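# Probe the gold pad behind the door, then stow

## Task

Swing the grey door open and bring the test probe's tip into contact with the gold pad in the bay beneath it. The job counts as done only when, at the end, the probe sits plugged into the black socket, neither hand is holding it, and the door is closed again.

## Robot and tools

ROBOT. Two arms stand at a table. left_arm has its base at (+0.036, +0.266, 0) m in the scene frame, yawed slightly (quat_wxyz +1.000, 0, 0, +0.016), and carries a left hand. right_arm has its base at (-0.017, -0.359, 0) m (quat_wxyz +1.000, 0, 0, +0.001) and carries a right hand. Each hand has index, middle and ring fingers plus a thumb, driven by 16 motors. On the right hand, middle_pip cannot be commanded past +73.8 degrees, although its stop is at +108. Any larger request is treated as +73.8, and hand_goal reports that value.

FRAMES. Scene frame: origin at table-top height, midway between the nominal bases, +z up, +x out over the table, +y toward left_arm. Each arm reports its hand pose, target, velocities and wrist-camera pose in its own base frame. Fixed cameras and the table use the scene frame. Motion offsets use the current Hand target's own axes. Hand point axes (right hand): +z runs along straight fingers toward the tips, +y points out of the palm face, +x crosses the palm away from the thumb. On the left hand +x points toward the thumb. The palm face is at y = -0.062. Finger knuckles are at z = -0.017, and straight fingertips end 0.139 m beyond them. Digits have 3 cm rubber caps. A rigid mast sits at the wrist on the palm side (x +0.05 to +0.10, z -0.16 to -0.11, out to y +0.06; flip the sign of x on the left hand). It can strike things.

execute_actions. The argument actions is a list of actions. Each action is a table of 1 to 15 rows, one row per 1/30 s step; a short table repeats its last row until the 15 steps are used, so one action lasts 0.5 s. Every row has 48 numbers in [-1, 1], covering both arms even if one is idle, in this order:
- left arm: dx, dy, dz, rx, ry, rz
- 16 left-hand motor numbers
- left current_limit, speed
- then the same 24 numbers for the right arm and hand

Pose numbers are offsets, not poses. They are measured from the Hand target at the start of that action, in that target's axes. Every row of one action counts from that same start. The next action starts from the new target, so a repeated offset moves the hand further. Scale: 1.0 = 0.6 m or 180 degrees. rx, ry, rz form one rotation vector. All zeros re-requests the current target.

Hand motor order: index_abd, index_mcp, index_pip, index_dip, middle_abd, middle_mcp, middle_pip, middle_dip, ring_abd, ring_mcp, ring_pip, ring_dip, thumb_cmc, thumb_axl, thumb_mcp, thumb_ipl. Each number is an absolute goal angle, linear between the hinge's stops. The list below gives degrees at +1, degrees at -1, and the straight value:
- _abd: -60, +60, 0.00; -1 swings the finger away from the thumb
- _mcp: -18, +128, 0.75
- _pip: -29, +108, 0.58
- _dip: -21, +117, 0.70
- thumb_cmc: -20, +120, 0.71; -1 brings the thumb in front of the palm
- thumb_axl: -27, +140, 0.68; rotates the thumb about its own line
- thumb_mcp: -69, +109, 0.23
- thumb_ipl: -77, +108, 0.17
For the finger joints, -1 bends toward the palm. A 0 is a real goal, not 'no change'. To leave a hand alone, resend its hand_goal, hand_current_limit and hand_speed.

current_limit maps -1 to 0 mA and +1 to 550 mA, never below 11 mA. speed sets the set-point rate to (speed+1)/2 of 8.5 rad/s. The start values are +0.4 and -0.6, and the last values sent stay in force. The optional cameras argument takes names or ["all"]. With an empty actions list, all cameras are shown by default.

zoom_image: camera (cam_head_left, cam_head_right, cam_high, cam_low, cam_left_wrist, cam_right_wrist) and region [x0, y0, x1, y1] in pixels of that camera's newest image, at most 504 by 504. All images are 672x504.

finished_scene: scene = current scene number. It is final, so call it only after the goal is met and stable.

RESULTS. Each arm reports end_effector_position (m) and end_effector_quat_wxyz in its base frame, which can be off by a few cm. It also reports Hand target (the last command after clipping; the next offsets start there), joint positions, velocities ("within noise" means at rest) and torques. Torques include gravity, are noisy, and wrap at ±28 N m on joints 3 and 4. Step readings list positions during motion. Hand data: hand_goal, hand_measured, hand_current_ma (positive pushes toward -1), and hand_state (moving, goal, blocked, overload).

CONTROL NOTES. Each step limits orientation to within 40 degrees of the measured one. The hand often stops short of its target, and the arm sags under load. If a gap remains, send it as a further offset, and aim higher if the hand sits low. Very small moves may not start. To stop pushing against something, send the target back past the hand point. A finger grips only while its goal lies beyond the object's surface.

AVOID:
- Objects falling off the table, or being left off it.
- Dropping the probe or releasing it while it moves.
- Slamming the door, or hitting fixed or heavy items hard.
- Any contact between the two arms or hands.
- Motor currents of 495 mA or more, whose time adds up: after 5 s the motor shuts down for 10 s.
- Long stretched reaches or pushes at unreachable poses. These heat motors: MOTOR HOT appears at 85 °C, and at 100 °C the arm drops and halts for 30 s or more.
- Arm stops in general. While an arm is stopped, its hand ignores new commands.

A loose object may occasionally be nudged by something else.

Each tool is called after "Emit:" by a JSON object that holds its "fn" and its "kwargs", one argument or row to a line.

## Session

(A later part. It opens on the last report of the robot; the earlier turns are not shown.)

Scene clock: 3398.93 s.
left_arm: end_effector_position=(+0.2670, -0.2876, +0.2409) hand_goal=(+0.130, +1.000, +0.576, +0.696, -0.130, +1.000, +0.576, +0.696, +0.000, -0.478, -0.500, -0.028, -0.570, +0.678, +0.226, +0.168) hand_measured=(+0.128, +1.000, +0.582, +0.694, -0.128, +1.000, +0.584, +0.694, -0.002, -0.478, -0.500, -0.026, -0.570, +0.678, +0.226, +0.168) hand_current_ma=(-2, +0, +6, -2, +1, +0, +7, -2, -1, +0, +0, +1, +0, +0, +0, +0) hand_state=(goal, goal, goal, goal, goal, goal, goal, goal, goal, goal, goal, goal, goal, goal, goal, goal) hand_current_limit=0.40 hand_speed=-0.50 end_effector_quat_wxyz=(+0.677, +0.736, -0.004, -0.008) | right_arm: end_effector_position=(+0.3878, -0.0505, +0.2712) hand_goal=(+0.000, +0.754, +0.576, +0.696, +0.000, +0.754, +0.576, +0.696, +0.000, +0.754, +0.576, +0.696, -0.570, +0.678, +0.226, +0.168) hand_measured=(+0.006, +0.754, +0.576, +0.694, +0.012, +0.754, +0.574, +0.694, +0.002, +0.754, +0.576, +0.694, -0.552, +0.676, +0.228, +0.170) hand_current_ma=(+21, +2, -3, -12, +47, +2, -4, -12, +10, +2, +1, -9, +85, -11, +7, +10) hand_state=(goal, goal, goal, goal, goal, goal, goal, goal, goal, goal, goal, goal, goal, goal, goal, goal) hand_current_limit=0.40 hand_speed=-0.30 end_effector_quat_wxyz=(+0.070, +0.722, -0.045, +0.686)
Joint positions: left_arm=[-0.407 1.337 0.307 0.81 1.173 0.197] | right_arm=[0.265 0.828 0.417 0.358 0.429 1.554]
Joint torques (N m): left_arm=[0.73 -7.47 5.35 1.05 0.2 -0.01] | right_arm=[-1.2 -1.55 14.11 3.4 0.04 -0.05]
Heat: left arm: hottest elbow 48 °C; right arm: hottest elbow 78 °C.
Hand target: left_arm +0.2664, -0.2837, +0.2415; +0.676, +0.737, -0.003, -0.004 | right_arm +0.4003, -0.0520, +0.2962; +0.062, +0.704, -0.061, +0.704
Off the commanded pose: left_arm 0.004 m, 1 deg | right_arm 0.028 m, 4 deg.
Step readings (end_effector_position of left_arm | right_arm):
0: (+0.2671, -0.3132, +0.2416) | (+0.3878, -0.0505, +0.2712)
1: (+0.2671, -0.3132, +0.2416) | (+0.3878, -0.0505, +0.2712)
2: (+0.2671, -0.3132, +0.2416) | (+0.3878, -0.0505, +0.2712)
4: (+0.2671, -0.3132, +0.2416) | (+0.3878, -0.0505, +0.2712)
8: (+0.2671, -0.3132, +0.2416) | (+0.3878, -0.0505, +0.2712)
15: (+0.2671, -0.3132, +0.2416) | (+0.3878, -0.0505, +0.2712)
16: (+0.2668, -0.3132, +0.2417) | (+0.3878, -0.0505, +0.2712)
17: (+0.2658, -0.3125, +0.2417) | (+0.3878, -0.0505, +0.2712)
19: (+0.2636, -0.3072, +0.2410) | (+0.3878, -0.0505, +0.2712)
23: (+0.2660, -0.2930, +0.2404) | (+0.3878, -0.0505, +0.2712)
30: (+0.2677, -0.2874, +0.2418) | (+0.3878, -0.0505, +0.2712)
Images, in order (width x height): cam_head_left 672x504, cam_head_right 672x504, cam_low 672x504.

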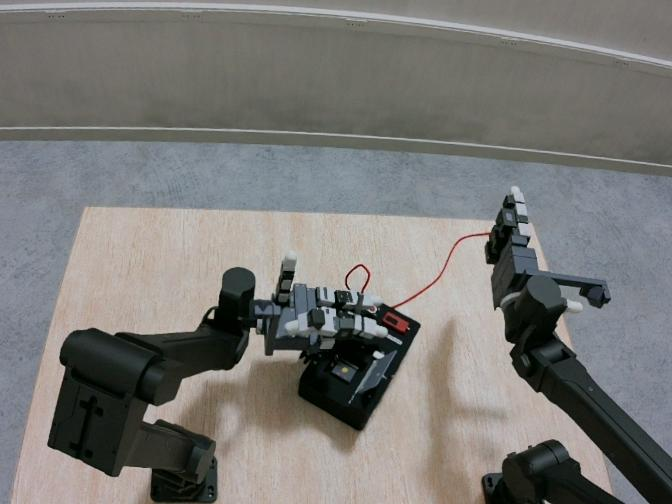

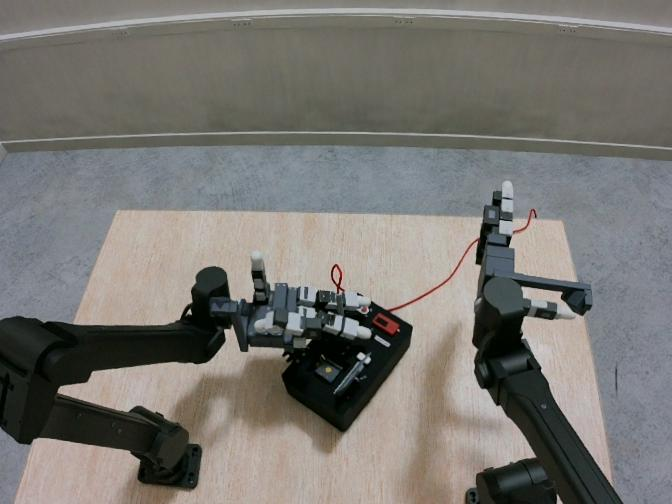

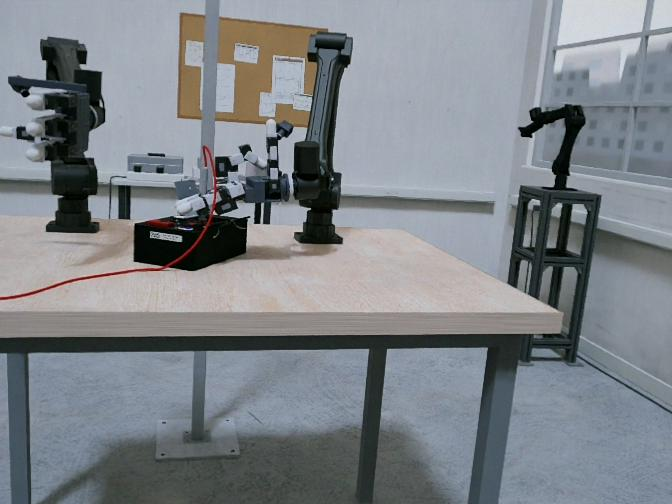

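Emit:
{"fn": "execute_actions", "kwargs": {
  "actions": [
    [[0,0,-0.08,0,0,0,0.13,1.0,0.576,0.696,-0.13,1.0,0.576,0.696,0,-0.479,-0.5,-0.029,-0.571,0.678,0.225,0.168,0.4,-0.5,0,0,0,0,0,0,0,0.754,0.576,0.696,0,0.754,0.576,0.696,0,0.754,0.576,0.696,-0.571,0.678,0.225,0.168,0.4,-0.3]],
    [[0,0.02,-0.08,0,0,0,0.13,1.0,0.576,0.696,-0.13,1.0,0.576,0.696,0,-0.479,-0.5,-0.029,-0.571,0.678,0.225,0.168,0.4,-0.5,0,0,0,0,0,0,0,0.754,0.576,0.696,0,0.754,0.576,0.696,0,0.754,0.576,0.696,-0.571,0.678,0.225,0.168,0.4,-0.3]],
    [[0,0.05,-0.08,0,0,0,0.0,0.754,0.576,0.696,0.0,0.754,0.576,0.696,0,-0.479,-0.5,-0.029,-0.571,0.678,0.225,0.168,0.4,-0.5,0,0,0,0,0,0,0,0.754,0.576,0.696,0,0.754,0.576,0.696,0,0.754,0.576,0.696,-0.571,0.678,0.225,0.168,0.4,-0.3]]
  ],
  "cameras": ["cam_head_right","cam_head_left","cam_low","cam_high"]
}}

Emit:
{"fn": "zoom_image", "kwargs": {
  "camera": "cam_head_right",
  "region": [290, 270, 410, 390]
}}

Emit:
{"fn": "zoom_image", "kwargs": {
  "camera": "cam_low",
  "region": [150, 150, 250, 250]
}}

Emit:
{"fn": "zoom_image", "kwargs": {
  "camera": "cam_high",
  "region": [365, 130, 465, 230]
}}

Scene clock: 3408.77 s.
left_arm: end_effector_position=(+0.2674, -0.1477, +0.2960) hand_goal=(+0.000, +0.754, +0.576, +0.696, +0.000, +0.754, +0.576, +0.696, +0.000, -0.478, -0.500, -0.028, -0.570, +0.678, +0.226, +0.168) hand_measured=(+0.002, +0.776, +0.582, +0.694, -0.002, +0.778, +0.582, +0.694, -0.002, -0.478, -0.500, -0.026, -0.570, +0.678, +0.226, +0.168) hand_current_ma=(+2, +41, +5, -1, -2, +43, +6, -1, -1, +0, +0, +1, +0, +0, +0, +0) hand_state=(goal, blocked, goal, goal, goal, blocked, goal, goal, goal, goal, goal, goal, goal, goal, goal, goal) hand_current_limit=0.40 hand_speed=-0.50 end_effector_quat_wxyz=(+0.707, +0.706, +0.026, +0.040) | right_arm: end_effector_position=(+0.3878, -0.0505, +0.2712) hand_goal=(+0.000, +0.754, +0.576, +0.696, +0.000, +0.754, +0.576, +0.696, +0.000, +0.754, +0.576, +0.696, -0.570, +0.678, +0.226, +0.168) hand_measured=(+0.006, +0.754, +0.576, +0.694, +0.012, +0.754, +0.574, +0.694, +0.002, +0.754, +0.576, +0.694, -0.552, +0.676, +0.228, +0.170) hand_current_ma=(+21, +2, -3, -12, +47, +2, -4, -12, +10, +2, +1, -9, +85, -11, +7, +10) hand_state=(goal, goal, goal, goal, goal, goal, goal, goal, goal, goal, goal, goal, goal, goal, goal, goal) hand_current_limit=0.40 hand_speed=-0.30 end_effector_quat_wxyz=(+0.070, +0.722, -0.045, +0.686)
Joint positions: left_arm=[0.101 1.002 0.276 0.419 1.579 0.326] | right_arm=[0.265 0.828 0.417 0.358 0.429 1.554]
Joint torques (N m): left_arm=[0.79 -3.55 7.27 0.66 0.32 -0.16] | right_arm=[-0.67 -1.2 14.2 3.33 0.03 -0.09]
Heat: left arm: hottest elbow 47 °C; right arm: hottest elbow 78 °C.
Hand target: left_arm +0.2679, -0.1438, +0.2959; +0.676, +0.737, -0.003, -0.004 | right_arm +0.4003, -0.0520, +0.2962; +0.062, +0.704, -0.061, +0.704
Off the commanded pose: left_arm 0.004 m, 8 deg | right_arm 0.028 m, 4 deg.
joint sent to its limit (left arm) — joint 5 (wrist yaw), upper limit. The joint targets are off in orientation, not in position.
Step readings (end_effector_position of left_arm | right_arm):
0: (+0.2669, -0.2876, +0.2409) | (+0.3878, -0.0505, +0.2712)
1: (+0.2665, -0.2872, +0.2410) | (+0.3878, -0.0505, +0.2712)
2: (+0.2653, -0.2844, +0.2416) | (+0.3878, -0.0505, +0.2712)
4: (+0.2623, -0.2736, +0.2426) | (+0.3878, -0.0505, +0.2712)
8: (+0.2679, -0.2487, +0.2447) | (+0.3878, -0.0505, +0.2712)
15: (+0.2679, -0.2394, +0.2443) | (+0.3878, -0.0505, +0.2712)
16: (+0.2671, -0.2390, +0.2439) | (+0.3878, -0.0505, +0.2712)
17: (+0.2656, -0.2361, +0.2449) | (+0.3878, -0.0505, +0.2712)
19: (+0.2634, -0.2256, +0.2497) | (+0.3878, -0.0505, +0.2712)
23: (+0.2690, -0.2015, +0.2598) | (+0.3878, -0.0505, +0.2712)
30: (+0.2682, -0.1929, +0.2591) | (+0.3878, -0.0505, +0.2712)
31: (+0.2677, -0.1925, +0.2587) | (+0.3878, -0.0505, +0.2712)
32: (+0.2672, -0.1897, +0.2599) | (+0.3878, -0.0505, +0.2712)
34: (+0.2650, -0.1799, +0.2681) | (+0.3878, -0.0505, +0.2712)
38: (+0.2647, -0.1580, +0.2883) | (+0.3878, -0.0505, +0.2712)
45: (+0.2658, -0.1486, +0.2962) | (+0.3878, -0.0505, +0.2712)
Images, in order (width x height): cam_head_left 672x504, cam_head_right 672x504, cam_high 672x504, cam_low 672x504.

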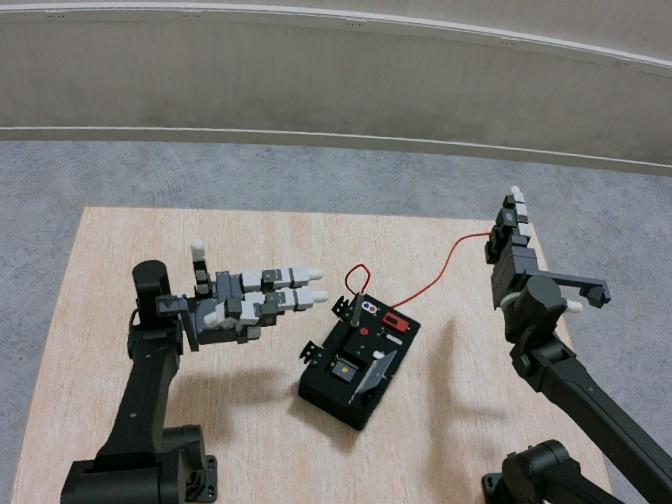

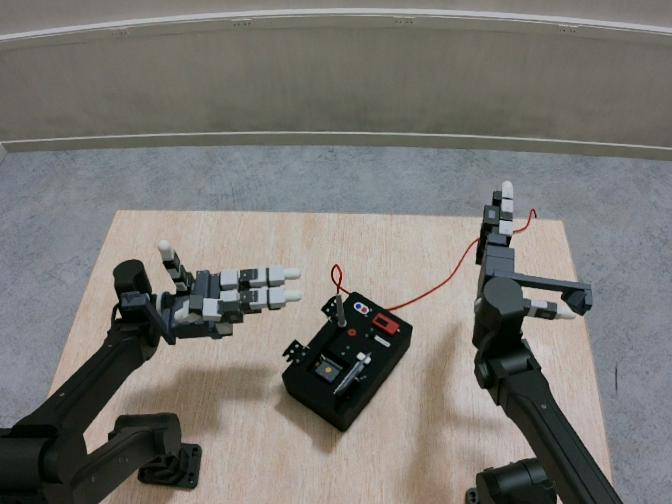

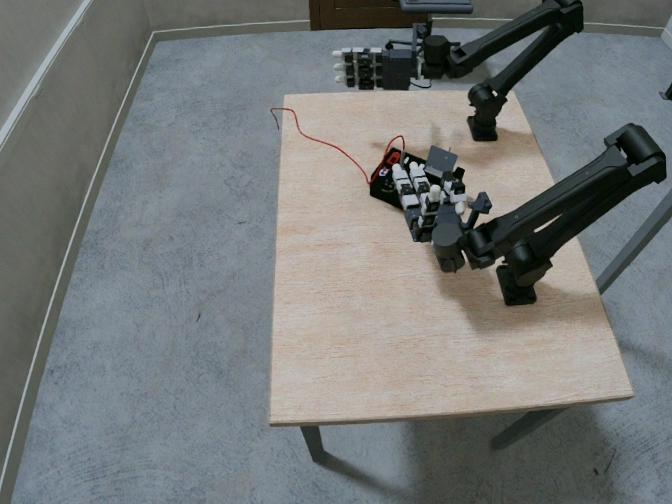

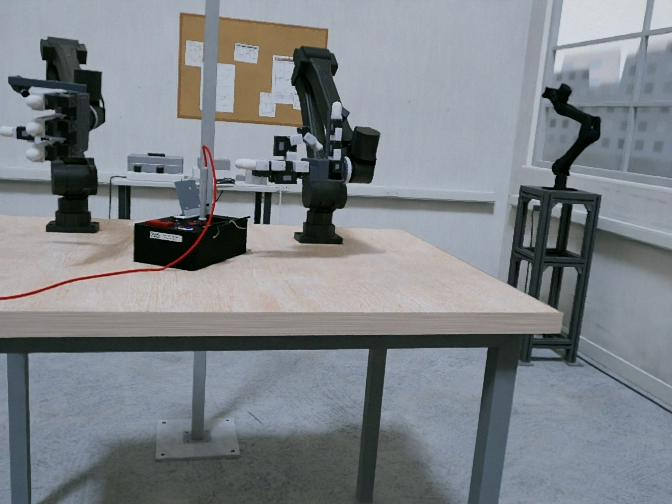

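Scaled by 4.200 from the camera's 672x504 image, which has a finer 960x720 frame.

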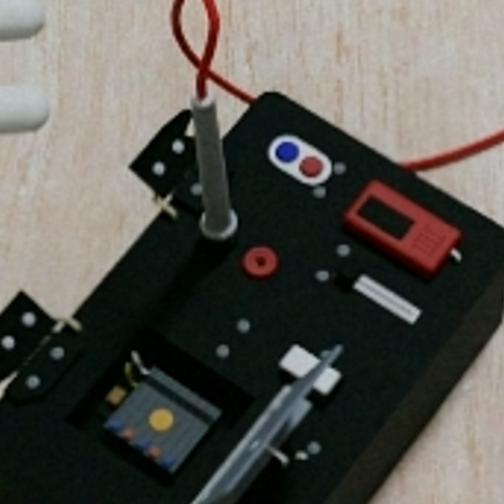

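Scaled by 5.040 from the camera's 672x504 image, which has a finer 960x720 frame.

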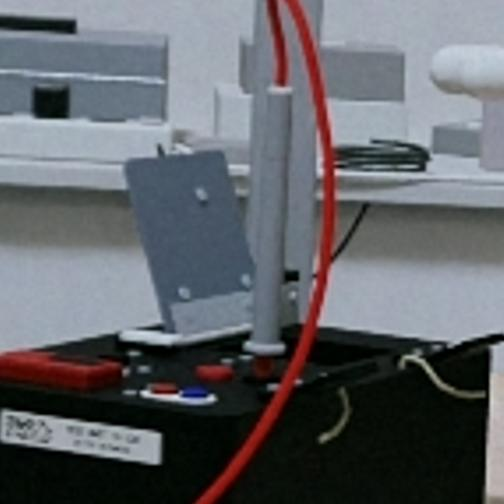

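Scaled by 5.040 from the camera's 672x504 image, which has a finer 960x720 frame.

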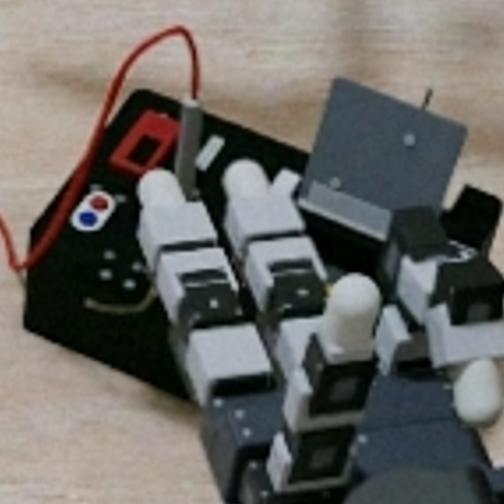

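Emit:
{"fn": "execute_actions", "kwargs": {
  "actions": [
    [[0,0.03,-0.06,0,0.14,0,0.0,0.754,0.576,0.696,0.0,0.754,0.576,0.696,0,-0.479,-0.5,-0.029,-0.571,0.678,0.225,0.168,0.2,-0.5,0,0,0,0,0,0,0,0.754,0.576,0.696,0,0.754,0.576,0.696,0,0.754,0.576,0.696,-0.571,0.678,0.225,0.168,0.4,-0.3]],
    [[0,0.03,-0.06,0,0.14,0,0.0,0.754,0.576,0.696,0.0,0.754,0.576,0.696,0,-0.479,-0.5,-0.029,-0.571,0.678,0.225,0.168,0.2,-0.5,0,0,0,0,0,0,0,0.754,0.576,0.696,0,0.754,0.576,0.696,0,0.754,0.576,0.696,-0.571,0.678,0.225,0.168,0.4,-0.3]]
  ],
  "cameras": ["cam_head_right","cam_head_left","cam_low","cam_high"]
}}

Emit:
{"fn": "zoom_image", "kwargs": {
  "camera": "cam_head_right",
  "region": [320, 330, 400, 410]
}}

Emit:
{"fn": "zoom_image", "kwargs": {
  "camera": "cam_head_left",
  "region": [340, 330, 420, 410]
}}

Emit:
{"fn": "zoom_image", "kwargs": {
  "camera": "cam_high",
  "region": [400, 130, 480, 210]
}}

Scene clock: 3444.30 s.
left_arm: end_effector_position=(+0.2551, -0.0760, +0.3312) hand_goal=(+0.000, +0.754, +0.576, +0.696, +0.000, +0.754, +0.576, +0.696, +0.000, -0.478, -0.500, -0.028, -0.570, +0.678, +0.226, +0.168) hand_measured=(+0.000, +0.774, +0.582, +0.694, -0.002, +0.776, +0.582, +0.694, -0.002, -0.478, -0.500, -0.026, -0.570, +0.678, +0.226, +0.168) hand_current_ma=(+0, +34, +5, -1, -1, +37, +6, -1, -1, +0, +0, +1, +0, +0, -1, +0) hand_state=(goal, blocked, goal, goal, goal, blocked, goal, goal, goal, goal, goal, goal, goal, goal, goal, goal) hand_current_limit=0.20 hand_speed=-0.50 end_effector_quat_wxyz=(+0.612, +0.669, +0.284, +0.312) | right_arm: end_effector_position=(+0.3878, -0.0505, +0.2712) hand_goal=(+0.000, +0.754, +0.576, +0.696, +0.000, +0.754, +0.576, +0.696, +0.000, +0.754, +0.576, +0.696, -0.570, +0.678, +0.226, +0.168) hand_measured=(+0.006, +0.754, +0.576, +0.694, +0.012, +0.754, +0.574, +0.694, +0.002, +0.754, +0.576, +0.694, -0.552, +0.676, +0.228, +0.170) hand_current_ma=(+21, +2, -3, -12, +47, +2, -4, -12, +10, +2, +1, -9, +85, -11, +7, +10) hand_state=(goal, goal, goal, goal, goal, goal, goal, goal, goal, goal, goal, goal, goal, goal, goal, goal) hand_current_limit=0.40 hand_speed=-0.30 end_effector_quat_wxyz=(+0.070, +0.722, -0.045, +0.686)
Joint positions: left_arm=[0.237 0.131 0.169 -0.131 0.933 0.143] | right_arm=[0.265 0.828 0.417 0.358 0.429 1.554]
Joint torques (N m): left_arm=[-1.14 2.2 11.36 1.35 -0.16 -0.13] | right_arm=[-1.08 -1.03 14.15 3.44 0.03 -0.04]
Heat: left arm: hottest elbow 49 °C; right arm: hottest elbow 79 °C.
Hand target: left_arm +0.2532, -0.0785, +0.3378; +0.613, +0.669, +0.285, +0.311 | right_arm +0.4003, -0.0520, +0.2962; +0.062, +0.704, -0.061, +0.704
Off the commanded pose: left_arm 0.007 m, 0 deg | right_arm 0.028 m, 4 deg.
Step readings (end_effector_position of left_arm | right_arm):
0: (+0.2674, -0.1477, +0.2960) | (+0.3878, -0.0505, +0.2712)
1: (+0.2683, -0.1474, +0.2959) | (+0.3878, -0.0505, +0.2712)
2: (+0.2724, -0.1452, +0.2951) | (+0.3878, -0.0505, +0.2712)
4: (+0.2769, -0.1353, +0.2976) | (+0.3878, -0.0505, +0.2712)
8: (+0.2681, -0.1182, +0.3177) | (+0.3878, -0.0505, +0.2712)
15: (+0.2663, -0.1134, +0.3198) | (+0.3878, -0.0505, +0.2712)
16: (+0.2681, -0.1121, +0.3179) | (+0.3878, -0.0505, +0.2712)
17: (+0.2728, -0.1086, +0.3158) | (+0.3878, -0.0505, +0.2712)
19: (+0.2753, -0.0968, +0.3183) | (+0.3878, -0.0505, +0.2712)
23: (+0.2572, -0.0841, +0.3417) | (+0.3878, -0.0505, +0.2712)
30: (+0.2518, -0.0765, +0.3426) | (+0.3878, -0.0505, +0.2712)
Images, in order (width x height): cam_head_left 672x504, cam_head_right 672x504, cam_high 672x504, cam_low 672x504.

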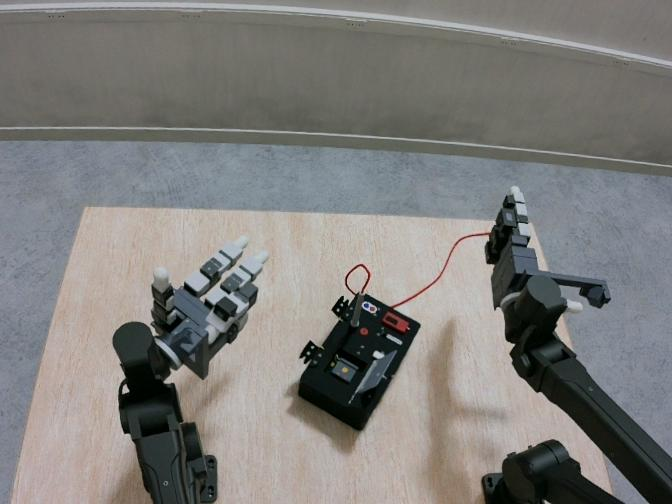

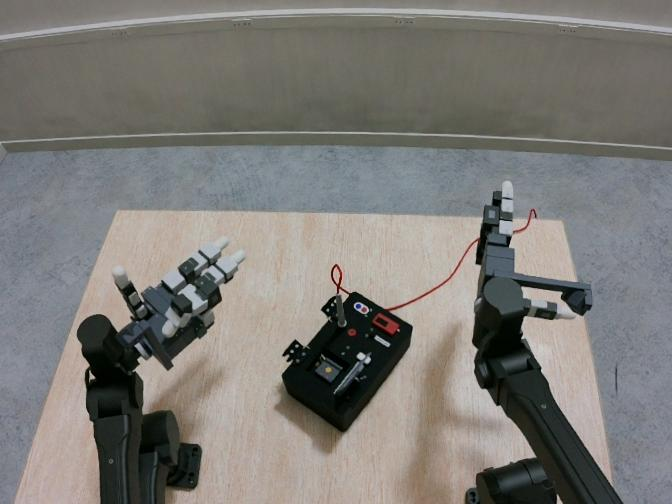

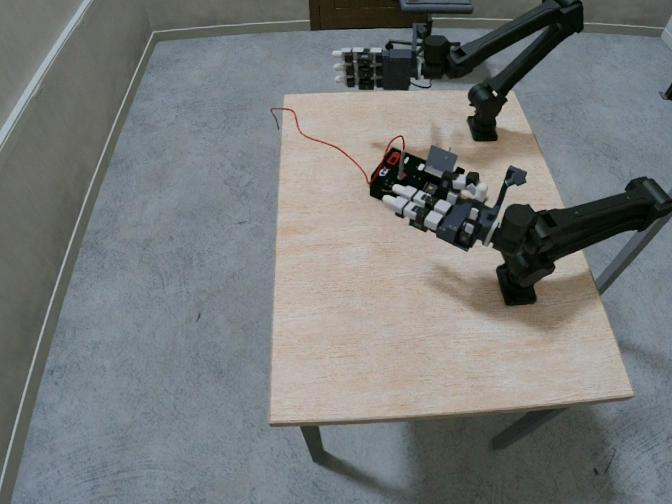

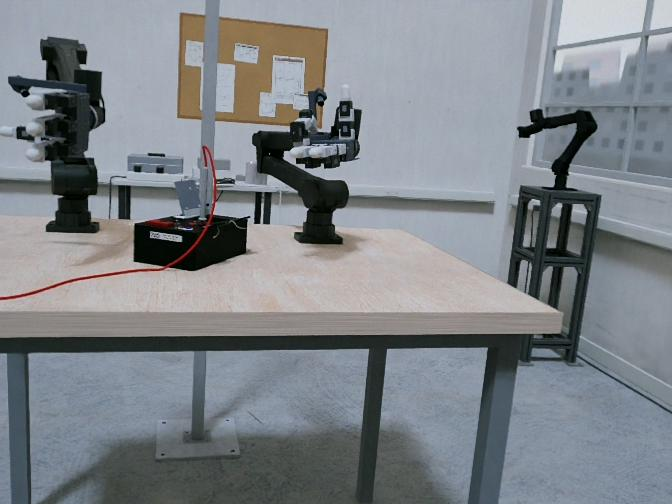

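Scaled by 6.300 from the camera's 672x504 image, which has a finer 960x720 frame.

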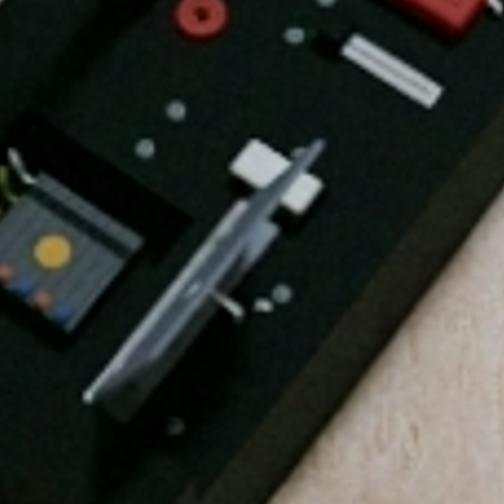

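Scaled by 6.300 from the camera's 672x504 image, which has a finer 960x720 frame.

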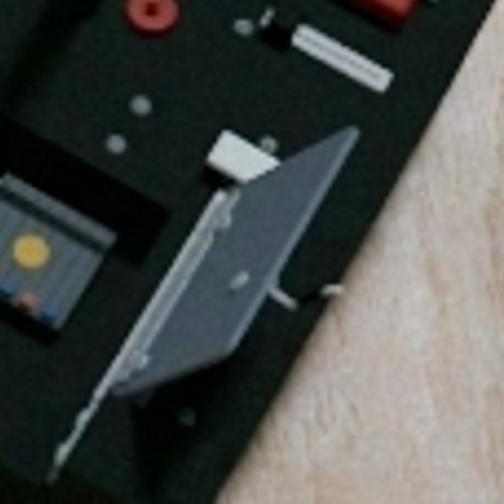

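Scaled by 6.300 from the camera's 672x504 image, which has a finer 960x720 frame.

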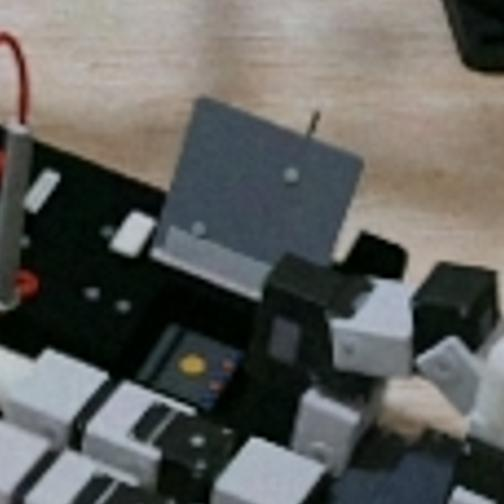

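Emit:
{"fn": "execute_actions", "kwargs": {
  "actions": [
    [[0,0,0,0,0,0,0.0,0.754,0.576,0.696,0.0,0.754,0.576,0.696,0,-0.479,-0.5,-0.029,-0.571,0.678,0.225,0.168,0.2,-0.5,0.0833,0.0212,-0.123,0,0,0,0,0.754,0.576,0.696,0,0.754,0.576,0.696,0,0.754,0.576,0.696,-0.571,0.678,0.225,0.168,0.4,-0.3]],
    [[0,0,0,0,0,0,0.0,0.754,0.576,0.696,0.0,0.754,0.576,0.696,0,-0.479,-0.5,-0.029,-0.571,0.678,0.225,0.168,0.2,-0.5,0.0667,-0.0773,-0.1405,0,0,0,0,0.754,0.576,0.696,0,0.754,0.576,0.696,0,0.754,0.576,0.696,-0.571,0.678,0.225,0.168,0.4,-0.3]],
    [[0,0,0,0,0,0,0.0,0.754,0.576,0.696,0.0,0.754,0.576,0.696,0,-0.479,-0.5,-0.029,-0.571,0.678,0.225,0.168,0.2,-0.5,0.025,-0.135,-0.1,0,0,0,0,0.754,0.576,0.696,0,0.754,0.576,0.696,0,0.754,0.576,0.696,-0.571,0.678,0.225,0.168,0.4,-0.3]]
  ],
  "cameras": ["cam_head_right","cam_high"]
}}

Scene clock: 3533.93 s.
left_arm: end_effector_position=(+0.2562, -0.0756, +0.3284) hand_goal=(+0.000, +0.754, +0.576, +0.696, +0.000, +0.754, +0.576, +0.696, +0.000, -0.478, -0.500, -0.028, -0.570, +0.678, +0.226, +0.168) hand_measured=(+0.000, +0.774, +0.582, +0.694, -0.002, +0.776, +0.582, +0.694, -0.002, -0.478, -0.500, -0.026, -0.570, +0.678, +0.226, +0.168) hand_current_ma=(+0, +34, +5, -1, -1, +37, +6, -1, -1, +0, +0, +1, +0, +0, -1, +0) hand_state=(goal, blocked, goal, goal, goal, blocked, goal, goal, goal, goal, goal, goal, goal, goal, goal, goal) hand_current_limit=0.20 hand_speed=-0.50 end_effector_quat_wxyz=(+0.610, +0.669, +0.291, +0.308) | right_arm: end_effector_position=(+0.2079, +0.0914, +0.3847) hand_goal=(+0.000, +0.754, +0.576, +0.696, +0.000, +0.754, +0.576, +0.696, +0.000, +0.754, +0.576, +0.696, -0.570, +0.678, +0.226, +0.168) hand_measured=(+0.006, +0.754, +0.576, +0.694, +0.012, +0.754, +0.574, +0.694, +0.004, +0.754, +0.576, +0.694, -0.552, +0.676, +0.226, +0.170) hand_current_ma=(+21, +0, -3, -12, +47, +0, -4, -12, +12, +0, +1, -9, +85, -11, +2, +9) hand_state=(goal, goal, goal, goal, goal, goal, goal, goal, goal, goal, goal, goal, goal, goal, goal, goal) hand_current_limit=0.40 hand_speed=-0.30 end_effector_quat_wxyz=(+0.087, +0.707, -0.042, +0.700)
Joint positions: left_arm=[0.232 0.127 0.169 -0.15 0.922 0.143] | right_arm=[1.324 0.64 0.631 -0.059 1.506 1.573]
Joint torques (N m): left_arm=[-1.2 2.49 11.92 1.29 -0.15 -0.11] | right_arm=[0.44 0.32 13.53 2.04 0.25 -0.04]
Heat: left arm: hottest elbow 58 °C; right arm: hottest elbow 80 °C.
Hand target: left_arm +0.2532, -0.0785, +0.3378; +0.613, +0.669, +0.285, +0.311 | right_arm +0.2055, +0.0989, +0.4011; +0.062, +0.704, -0.061, +0.704
Off the commanded pose: left_arm 0.010 m, 1 deg | right_arm 0.018 m, 4 deg.
Step readings (end_effector_position of left_arm | right_arm):
0: (+0.2550, -0.0761, +0.3313) | (+0.3878, -0.0505, +0.2712)
1: (+0.2550, -0.0761, +0.3313) | (+0.3876, -0.0506, +0.2713)
2: (+0.2553, -0.0757, +0.3310) | (+0.3853, -0.0520, +0.2715)
4: (+0.2558, -0.0755, +0.3300) | (+0.3738, -0.0571, +0.2774)
8: (+0.2561, -0.0756, +0.3289) | (+0.3419, -0.0651, +0.3102)
15: (+0.2562, -0.0756, +0.3285) | (+0.3245, -0.0591, +0.3275)
16: (+0.2562, -0.0756, +0.3285) | (+0.3236, -0.0585, +0.3257)
17: (+0.2562, -0.0756, +0.3284) | (+0.3189, -0.0584, +0.3237)
19: (+0.2562, -0.0756, +0.3284) | (+0.3069, -0.0515, +0.3236)
23: (+0.2562, -0.0756, +0.3284) | (+0.2829, -0.0280, +0.3437)
30: (+0.2562, -0.0756, +0.3284) | (+0.2584, -0.0071, +0.3688)
31: (+0.2562, -0.0756, +0.3284) | (+0.2560, -0.0052, +0.3690)
32: (+0.2562, -0.0756, +0.3284) | (+0.2513, -0.0032, +0.3693)
34: (+0.2562, -0.0756, +0.3284) | (+0.2443, +0.0107, +0.3715)
38: (+0.2562, -0.0756, +0.3284) | (+0.2330, +0.0575, +0.3783)
45: (+0.2562, -0.0756, +0.3284) | (+0.2134, +0.0895, +0.3805)
Images, in order (width x height): cam_head_right 672x504, cam_high 672x504.

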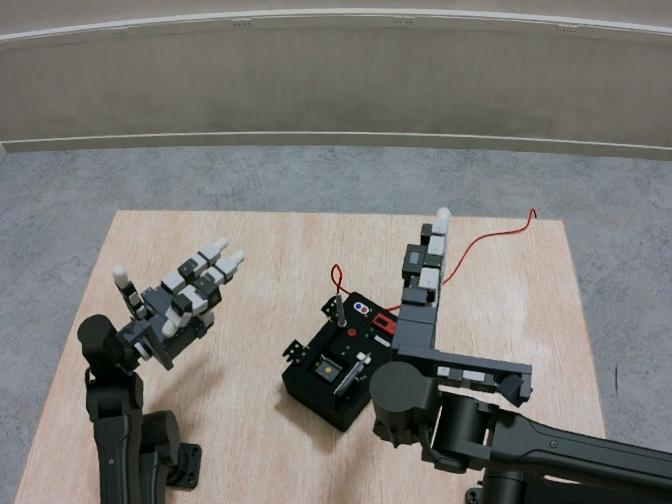

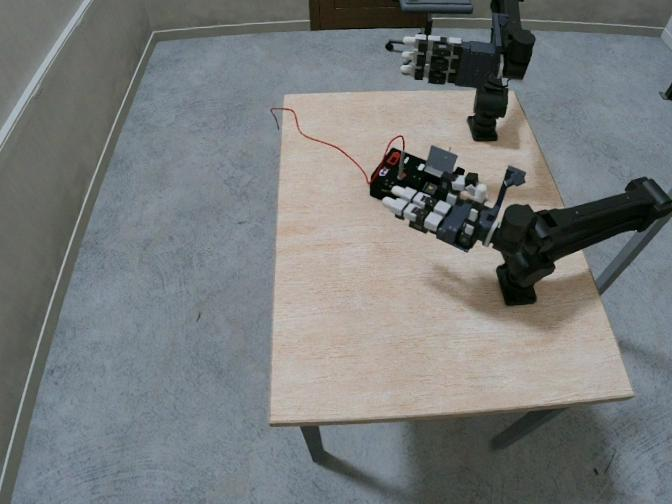

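Emit:
{"fn": "execute_actions", "kwargs": {
  "actions": [
    [[0,0,0,0,0,0,0.0,0.754,0.576,0.696,0.0,0.754,0.576,0.696,0,-0.479,-0.5,-0.029,-0.571,0.678,0.225,0.168,0.2,-0.5,0,-0.123,-0.0217,0.056,0,0,0,0.754,0.576,0.696,0,0.754,0.576,0.696,0,0.754,0.576,0.696,-0.571,0.678,0.225,0.168,0.4,-0.3]],
    [[0,0,0,0,0,0,0.0,0.754,0.576,0.696,0.0,0.754,0.576,0.696,0,-0.479,-0.5,-0.029,-0.571,0.678,0.225,0.168,0.2,-0.5,0,-0.125,0,0,0,0,0,0.754,0.576,0.696,0,0.754,0.576,0.696,0,0.754,0.576,0.696,-0.571,0.678,0.225,0.168,0.4,-0.3]],
    [[0,0,0,0,0,0,0.0,0.754,0.576,0.696,0.0,0.754,0.576,0.696,0,-0.479,-0.5,-0.029,-0.571,0.678,0.225,0.168,0.2,-0.5,0,0,0,0,0,-0.16,0,0.754,0.576,0.696,0,0.754,0.576,0.696,0,0.754,0.576,0.696,-0.571,0.678,0.225,0.168,0.4,-0.3]],
    [[0,0,0,0,0,0,0.0,0.754,0.576,0.696,0.0,0.754,0.576,0.696,0,-0.479,-0.5,-0.029,-0.571,0.678,0.225,0.168,0.2,-0.5,0,0,0,0,0,-0.16,0,0.754,0.576,0.696,0,0.754,0.576,0.696,0,0.754,0.576,0.696,-0.571,0.678,0.225,0.168,0.4,-0.3]]
  ],
  "cameras": ["cam_head_right","cam_high"]
}}

Scene clock: 3558.53 s.
left_arm: end_effector_position=(+0.2562, -0.0756, +0.3284) hand_goal=(+0.000, +0.754, +0.576, +0.696, +0.000, +0.754, +0.576, +0.696, +0.000, -0.478, -0.500, -0.028, -0.570, +0.678, +0.226, +0.168) hand_measured=(+0.000, +0.774, +0.582, +0.694, -0.002, +0.776, +0.582, +0.694, -0.002, -0.478, -0.500, -0.026, -0.570, +0.678, +0.226, +0.168) hand_current_ma=(+0, +34, +5, -1, -1, +37, +6, -1, -1, +0, +0, +1, +0, +0, -1, +0) hand_state=(goal, blocked, goal, goal, goal, blocked, goal, goal, goal, goal, goal, goal, goal, goal, goal, goal) hand_current_limit=0.20 hand_speed=-0.50 end_effector_quat_wxyz=(+0.610, +0.669, +0.291, +0.308) | right_arm: end_effector_position=(+0.2045, +0.1689, +0.3805) hand_goal=(+0.000, +0.754, +0.576, +0.696, +0.000, +0.754, +0.576, +0.696, +0.000, +0.754, +0.576, +0.696, -0.570, +0.678, +0.226, +0.168) hand_measured=(+0.006, +0.760, +0.576, +0.694, +0.008, +0.760, +0.576, +0.694, +0.004, +0.760, +0.576, +0.694, -0.558, +0.676, +0.226, +0.170) hand_current_ma=(+21, +28, -2, -12, +35, +27, -2, -11, +12, +32, +1, -9, +56, -11, +2, +9) hand_state=(goal, goal, goal, goal, goal, goal, goal, goal, goal, goal, goal, goal, goal, goal, goal, goal) hand_current_limit=0.40 hand_speed=-0.30 end_effector_quat_wxyz=(+0.360, +0.630, +0.364, +0.584)
Joint positions: left_arm=[0.232 0.127 0.169 -0.15 0.922 0.143] | right_arm=[1.448 0.777 0.568 -0.341 1.461 1.042]
Joint torques (N m): left_arm=[-1.2 2.49 11.93 1.31 -0.15 -0.1] | right_arm=[0.21 -2.37 9.35 2.07 0.68 -0.3]
Heat: left arm: hottest elbow 59 °C; right arm: hottest elbow 77 °C.
Hand target: left_arm +0.2532, -0.0785, +0.3378; +0.613, +0.669, +0.285, +0.311 | right_arm +0.2050, +0.1673, +0.3814; +0.361, +0.611, +0.364, +0.603
Off the commanded pose: left_arm 0.010 m, 1 deg | right_arm 0.002 m, 3 deg.
led back after a hold (right arm): the arm was led back toward your command in small steps, so it may still be short of it.
Step readings (end_effector_position of left_arm | right_arm):
0: (+0.2562, -0.0756, +0.3284) | (+0.2078, +0.0914, +0.3847)
1: (+0.2562, -0.0756, +0.3284) | (+0.2079, +0.0920, +0.3846)
2: (+0.2562, -0.0756, +0.3284) | (+0.2081, +0.0951, +0.3842)
4: (+0.2562, -0.0756, +0.3284) | (+0.2082, +0.1123, +0.3852)
8: (+0.2562, -0.0756, +0.3284) | (+0.2050, +0.1533, +0.3850)
15: (+0.2562, -0.0756, +0.3284) | (+0.2050, +0.1673, +0.3813)
16: (+0.2562, -0.0756, +0.3284) | (+0.2050, +0.1674, +0.3817) HELD (not all sent) right_arm
17: (+0.2562, -0.0756, +0.3284) | (+0.2050, +0.1674, +0.3817) HELD (not all sent) right_arm
19: (+0.2562, -0.0756, +0.3284) | (+0.2050, +0.1674, +0.3817) HELD (not all sent) right_arm
23: (+0.2562, -0.0756, +0.3284) | (+0.2050, +0.1674, +0.3817) HELD (not all sent) right_arm
30: (+0.2562, -0.0756, +0.3284) | (+0.2050, +0.1674, +0.3817) HELD (not all sent) right_arm
31: (+0.2562, -0.0756, +0.3284) | (+0.2050, +0.1674, +0.3817)
32: (+0.2562, -0.0756, +0.3284) | (+0.2050, +0.1674, +0.3817)
34: (+0.2562, -0.0756, +0.3284) | (+0.2049, +0.1669, +0.3824)
38: (+0.2562, -0.0756, +0.3284) | (+0.2046, +0.1647, +0.3839)
45: (+0.2562, -0.0756, +0.3284) | (+0.2049, +0.1658, +0.3780)
46: (+0.2562, -0.0756, +0.3284) | (+0.2049, +0.1659, +0.3783)
47: (+0.2562, -0.0756, +0.3284) | (+0.2048, +0.1658, +0.3797)
49: (+0.2562, -0.0756, +0.3284) | (+0.2043, +0.1656, +0.3814)
53: (+0.2562, -0.0756, +0.3284) | (+0.2044, +0.1671, +0.3752)
60: (+0.2562, -0.0756, +0.3284) | (+0.2046, +0.1690, +0.3763)
HELD (not all sent) right_arm: steps 16 to 30.
pose unreachable (right arm): on one or more control steps of this call, first in action 1 (counted from 0), this arm could not follow its commanded pose, so it was not sent that pose on those steps. It may still have moved: this result reports where it is.
cause: moving toward the commanded pose would bring two parts of the arm too close to each other (joints 4 (wrist pitch) to 6 (wrist roll) lie between them).
Images, in order (width x height): cam_head_right 672x504, cam_high 672x504.

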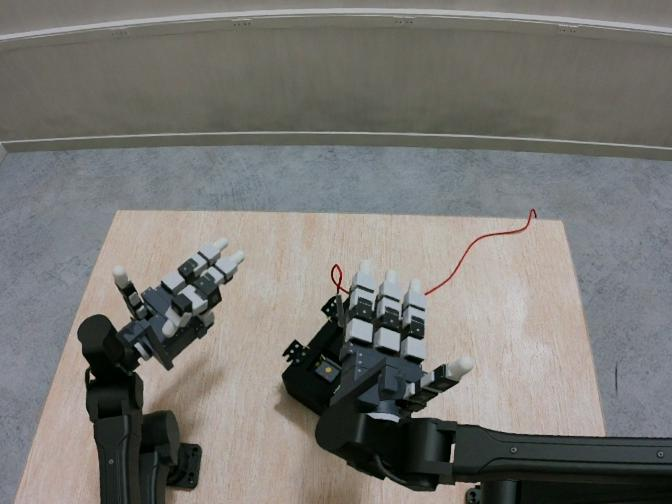

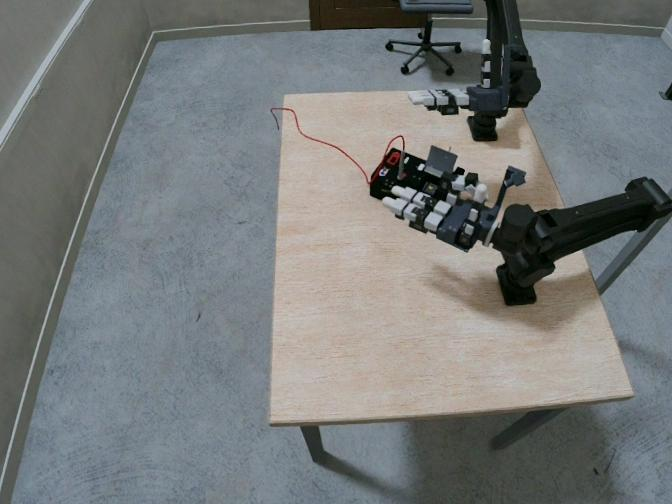

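Emit:
{"fn": "execute_actions", "kwargs": {
  "actions": [
    [[0,0,0,0,0,0,0.0,0.754,0.576,0.696,0.0,0.754,0.576,0.696,0,-0.479,-0.5,-0.029,-0.571,0.678,0.225,0.168,0.2,-0.5,0.06,0.02,0,0,0,0,0,0.754,0.576,0.696,0,0.754,0.576,0.696,0,0.754,0.576,0.696,-0.571,0.678,0.225,0.168,0.4,-0.3]],
    [[0,0,0,0,0,0,0.0,0.754,0.576,0.696,0.0,0.754,0.576,0.696,0,-0.479,-0.5,-0.029,-0.571,0.678,0.225,0.168,0.2,-0.5,0.0723,-0.0448,0,0,0,0,0,0.754,0.576,0.696,0,0.754,0.576,0.696,0,0.754,0.576,0.696,-0.571,0.678,0.225,0.168,0.4,-0.3]],
    [[0,0,0,0,0,0,0.0,0.754,0.576,0.696,0.0,0.754,0.576,0.696,0,-0.479,-0.5,-0.029,-0.571,0.678,0.225,0.168,0.2,-0.5,0,0,0,0,0,-0.16,0,0.754,0.576,0.696,0,0.754,0.576,0.696,0,0.754,0.576,0.696,-0.571,0.678,0.225,0.168,0.4,-0.3]],
    [[0,0,0,0,0,0,0.0,0.754,0.576,0.696,0.0,0.754,0.576,0.696,0,-0.479,-0.5,-0.029,-0.571,0.678,0.225,0.168,0.2,-0.5,0,0,0,0,0,-0.16,0,0.754,0.576,0.696,0,0.754,0.576,0.696,0,0.754,0.576,0.696,-0.571,0.678,0.225,0.168,0.4,-0.3]]
  ],
  "cameras": ["cam_head_right","cam_low"]
}}

Scene clock: 3582.23 s.
left_arm: end_effector_position=(+0.2562, -0.0756, +0.3284) hand_goal=(+0.000, +0.754, +0.576, +0.696, +0.000, +0.754, +0.576, +0.696, +0.000, -0.478, -0.500, -0.028, -0.570, +0.678, +0.226, +0.168) hand_measured=(+0.000, +0.774, +0.582, +0.694, -0.002, +0.776, +0.582, +0.694, -0.002, -0.478, -0.500, -0.026, -0.570, +0.678, +0.226, +0.168) hand_current_ma=(+0, +34, +5, -1, -1, +37, +6, -1, -1, +0, +0, +1, +0, +0, -1, +0) hand_state=(goal, blocked, goal, goal, goal, blocked, goal, goal, goal, goal, goal, goal, goal, goal, goal, goal) hand_current_limit=0.20 hand_speed=-0.50 end_effector_quat_wxyz=(+0.610, +0.669, +0.291, +0.308) | right_arm: end_effector_position=(+0.2025, +0.2480, +0.4020) hand_goal=(+0.000, +0.754, +0.576, +0.696, +0.000, +0.754, +0.576, +0.696, +0.000, +0.754, +0.576, +0.696, -0.570, +0.678, +0.226, +0.168) hand_measured=(+0.000, +0.762, +0.576, +0.694, +0.000, +0.762, +0.576, +0.694, +0.000, +0.762, +0.576, +0.694, -0.572, +0.676, +0.226, +0.170) hand_current_ma=(+3, +36, -1, -11, +4, +35, +0, -11, +3, +41, +1, -9, -8, -11, +2, +9) hand_state=(goal, goal, goal, goal, goal, goal, goal, goal, goal, goal, goal, goal, goal, goal, goal, goal) hand_current_limit=0.40 hand_speed=-0.30 end_effector_quat_wxyz=(+0.599, +0.377, +0.622, +0.335)
Joint positions: left_arm=[0.232 0.127 0.169 -0.15 0.922 0.143] | right_arm=[1.472 0.788 0.604 -0.553 1.485 0.219]
Joint torques (N m): left_arm=[-1.2 2.49 11.92 1.26 -0.15 -0.11] | right_arm=[-0.32 -2.2 9.74 1.91 0.83 -0.14]
Heat: left arm: hottest elbow 60 °C; right arm: hottest elbow 72 °C.
Hand target: left_arm +0.2532, -0.0785, +0.3378; +0.613, +0.669, +0.285, +0.311 | right_arm +0.2054, +0.2443, +0.4059; +0.607, +0.360, +0.613, +0.355
Off the commanded pose: left_arm 0.010 m, 1 deg | right_arm 0.006 m, 3 deg.
Step readings (end_effector_position of left_arm | right_arm):
0: (+0.2562, -0.0756, +0.3284) | (+0.2045, +0.1689, +0.3805)
1: (+0.2562, -0.0756, +0.3284) | (+0.2045, +0.1690, +0.3806)
2: (+0.2562, -0.0756, +0.3284) | (+0.2045, +0.1693, +0.3811)
4: (+0.2562, -0.0756, +0.3284) | (+0.2045, +0.1707, +0.3822)
8: (+0.2562, -0.0756, +0.3284) | (+0.2051, +0.1780, +0.3853)
15: (+0.2562, -0.0756, +0.3284) | (+0.2054, +0.1826, +0.3912)
16: (+0.2562, -0.0756, +0.3284) | (+0.2054, +0.1831, +0.3918)
17: (+0.2562, -0.0756, +0.3284) | (+0.2051, +0.1849, +0.3921)
19: (+0.2562, -0.0756, +0.3284) | (+0.2047, +0.1956, +0.3928)
23: (+0.2562, -0.0756, +0.3284) | (+0.2049, +0.2269, +0.3878)
30: (+0.2562, -0.0756, +0.3284) | (+0.2051, +0.2358, +0.3865)
31: (+0.2562, -0.0756, +0.3284) | (+0.2050, +0.2362, +0.3872)
32: (+0.2562, -0.0756, +0.3284) | (+0.2050, +0.2373, +0.3884)
34: (+0.2562, -0.0756, +0.3284) | (+0.2048, +0.2409, +0.3913)
38: (+0.2562, -0.0756, +0.3284) | (+0.2046, +0.2442, +0.3974)
45: (+0.2562, -0.0756, +0.3284) | (+0.2043, +0.2432, +0.4048)
46: (+0.2562, -0.0756, +0.3284) | (+0.2043, +0.2438, +0.4050)
47: (+0.2562, -0.0756, +0.3284) | (+0.2042, +0.2451, +0.4051)
49: (+0.2562, -0.0756, +0.3284) | (+0.2035, +0.2453, +0.4032)
53: (+0.2562, -0.0756, +0.3284) | (+0.2025, +0.2421, +0.3995)
60: (+0.2562, -0.0756, +0.3284) | (+0.2023, +0.2430, +0.4024)
Images, in order (width x height): cam_head_right 672x504, cam_low 672x504.

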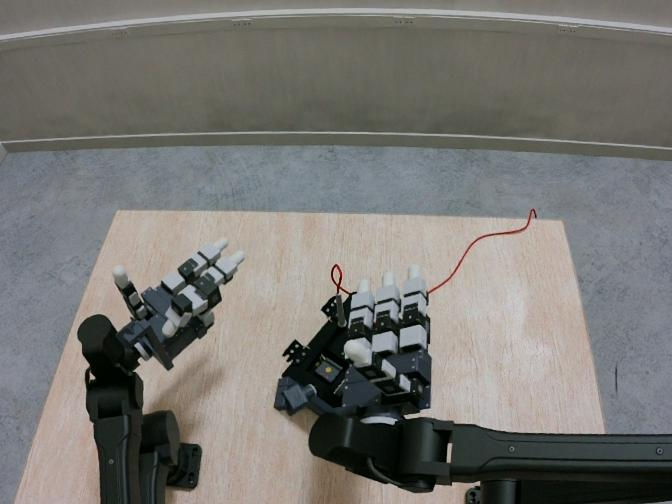

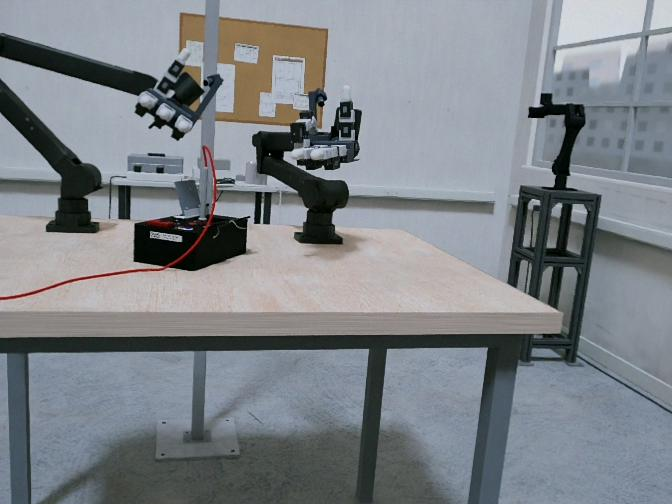

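Emit:
{"fn": "execute_actions", "kwargs": {
  "actions": [
    [[0,0,0,0,0,0,0.0,0.754,0.576,0.696,0.0,0.754,0.576,0.696,0,-0.479,-0.5,-0.029,-0.571,0.678,0.225,0.168,0.2,-0.5,0,0,0,0,0,-0.16,0,0.754,0.576,0.696,0,0.754,0.576,0.696,0,0.754,0.576,0.696,-0.571,0.678,0.225,0.168,0.4,-0.3]],
    [[0,0,0,0,0,0,0.0,0.754,0.576,0.696,0.0,0.754,0.576,0.696,0,-0.479,-0.5,-0.029,-0.571,0.678,0.225,0.168,0.2,-0.5,0,0,0,0,0,-0.16,0,0.754,0.576,0.696,0,0.754,0.576,0.696,0,0.754,0.576,0.696,-0.571,0.678,0.225,0.168,0.4,-0.3]],
    [[0,0,0,0,0,0,0.0,0.754,0.576,0.696,0.0,0.754,0.576,0.696,0,-0.479,-0.5,-0.029,-0.571,0.678,0.225,0.168,0.2,-0.5,0,0,0,0,0,-0.15,0,0.754,0.576,0.696,0,0.754,0.576,0.696,0,0.754,0.576,0.696,-0.571,0.678,0.225,0.168,0.4,-0.3]],
    [[0,0,0,0,0,0,0.0,0.754,0.576,0.696,0.0,0.754,0.576,0.696,0,-0.479,-0.5,-0.029,-0.571,0.678,0.225,0.168,0.2,-0.5,0,0,0,0,0,-0.15,0,0.754,0.576,0.696,0,0.754,0.576,0.696,0,0.754,0.576,0.696,-0.571,0.678,0.225,0.168,0.4,-0.3]]
  ],
  "cameras": ["cam_head_right","cam_head_left","cam_low","cam_high"]
}}

Scene clock: 3591.57 s.
left_arm: end_effector_position=(+0.2562, -0.0756, +0.3284) hand_goal=(+0.000, +0.754, +0.576, +0.696, +0.000, +0.754, +0.576, +0.696, +0.000, -0.478, -0.500, -0.028, -0.570, +0.678, +0.226, +0.168) hand_measured=(+0.000, +0.774, +0.582, +0.694, -0.002, +0.776, +0.582, +0.694, -0.002, -0.478, -0.500, -0.026, -0.570, +0.678, +0.226, +0.168) hand_current_ma=(+0, +34, +5, -1, -1, +37, +6, -1, -1, +0, +0, +1, +0, +0, -1, +0) hand_state=(goal, blocked, goal, goal, goal, blocked, goal, goal, goal, goal, goal, goal, goal, goal, goal, goal) hand_current_limit=0.20 hand_speed=-0.50 end_effector_quat_wxyz=(+0.610, +0.669, +0.291, +0.308) | right_arm: end_effector_position=(+0.2019, +0.2416, +0.3905) hand_goal=(+0.000, +0.754, +0.576, +0.696, +0.000, +0.754, +0.576, +0.696, +0.000, +0.754, +0.576, +0.696, -0.570, +0.678, +0.226, +0.168) hand_measured=(-0.002, +0.748, +0.576, +0.694, -0.002, +0.750, +0.576, +0.694, -0.002, +0.748, +0.576, +0.694, -0.578, +0.676, +0.226, +0.170) hand_current_ma=(-8, -24, +0, -11, -10, -23, +0, -11, -9, -26, +1, -9, -35, -11, +2, +9) hand_state=(goal, goal, goal, goal, goal, goal, goal, goal, goal, goal, goal, goal, goal, goal, goal, goal) hand_current_limit=0.40 hand_speed=-0.30 end_effector_quat_wxyz=(+0.620, -0.270, +0.654, -0.340)
Joint positions: left_arm=[0.232 0.127 0.169 -0.15 0.922 0.143] | right_arm=[1.46 0.811 0.981 -1.675 1.57 -0.958]
Joint torques (N m): left_arm=[-1.2 2.49 11.92 1.28 -0.15 -0.1] | right_arm=[-0.91 -0.32 12.68 0.17 1.27 -0.1]
Heat: left arm: hottest elbow 60 °C; right arm: hottest elbow 70 °C.
Hand target: left_arm +0.2532, -0.0785, +0.3378; +0.613, +0.669, +0.285, +0.311 | right_arm +0.2054, +0.2442, +0.4059; +0.635, -0.305, +0.642, -0.303
Off the commanded pose: left_arm 0.010 m, 1 deg | right_arm 0.016 m, 6 deg.
joint read past its limit (right arm) — joint 5 (wrist yaw), upper limit.
joint sent to its limit (right arm) — joint 4 (wrist pitch), lower limit; joint 5 (wrist yaw), upper limit. The joint targets are off in orientation, not in position.
Step readings (end_effector_position of left_arm | right_arm):
0: (+0.2562, -0.0756, +0.3284) | (+0.2025, +0.2480, +0.4019)
1: (+0.2562, -0.0756, +0.3284) | (+0.2025, +0.2482, +0.4018)
2: (+0.2562, -0.0756, +0.3284) | (+0.2023, +0.2489, +0.4007)
4: (+0.2562, -0.0756, +0.3284) | (+0.2019, +0.2479, +0.3983)
8: (+0.2562, -0.0756, +0.3284) | (+0.2019, +0.2396, +0.3968)
15: (+0.2562, -0.0756, +0.3284) | (+0.2020, +0.2422, +0.3889)
16: (+0.2562, -0.0756, +0.3284) | (+0.2020, +0.2430, +0.3880)
17: (+0.2562, -0.0756, +0.3284) | (+0.2019, +0.2438, +0.3858)
19: (+0.2562, -0.0756, +0.3284) | (+0.2017, +0.2432, +0.3821)
23: (+0.2562, -0.0756, +0.3284) | (+0.2015, +0.2400, +0.3851)
30: (+0.2562, -0.0756, +0.3284) | (+0.2013, +0.2421, +0.3907)
31: (+0.2562, -0.0756, +0.3284) | (+0.2012, +0.2423, +0.3902)
32: (+0.2562, -0.0756, +0.3284) | (+0.2012, +0.2419, +0.3878)
34: (+0.2562, -0.0756, +0.3284) | (+0.2012, +0.2398, +0.3870)
38: (+0.2562, -0.0756, +0.3284) | (+0.2013, +0.2389, +0.3961)
45: (+0.2562, -0.0756, +0.3284) | (+0.2015, +0.2423, +0.3932)
46: (+0.2562, -0.0756, +0.3284) | (+0.2015, +0.2425, +0.3917)
47: (+0.2562, -0.0756, +0.3284) | (+0.2013, +0.2415, +0.3890)
49: (+0.2562, -0.0756, +0.3284) | (+0.2013, +0.2405, +0.3885)
53: (+0.2562, -0.0756, +0.3284) | (+0.2022, +0.2441, +0.3988)
60: (+0.2562, -0.0756, +0.3284) | (+0.2021, +0.2433, +0.3938)
Images, in order (width x height): cam_head_left 672x504, cam_head_right 672x504, cam_high 672x504, cam_low 672x504.

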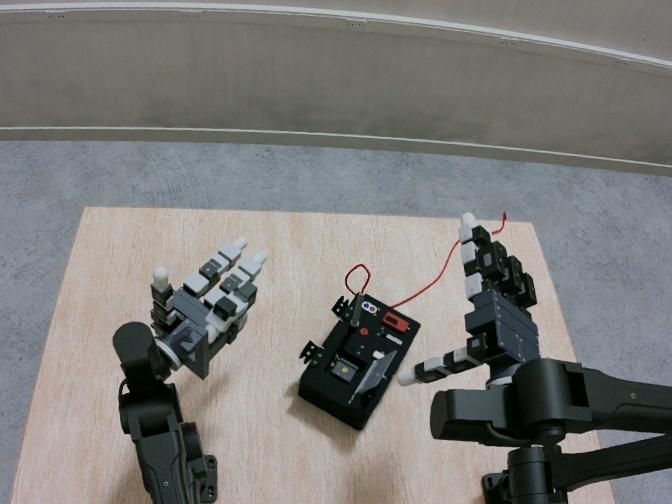

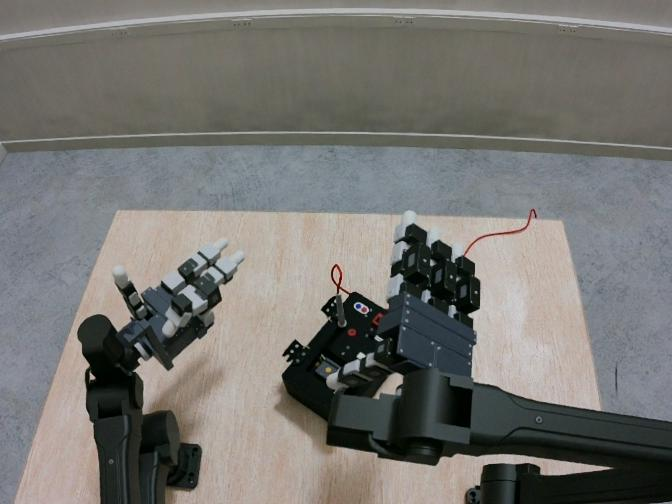

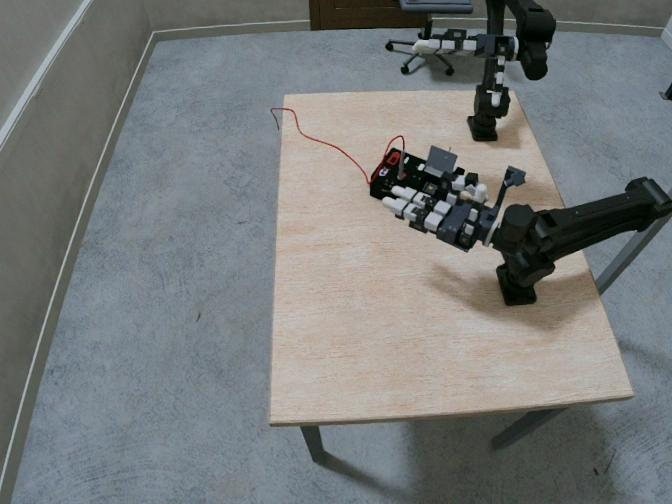

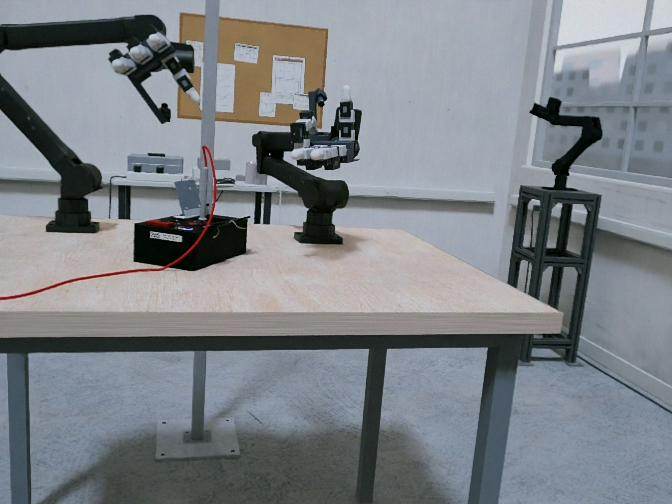

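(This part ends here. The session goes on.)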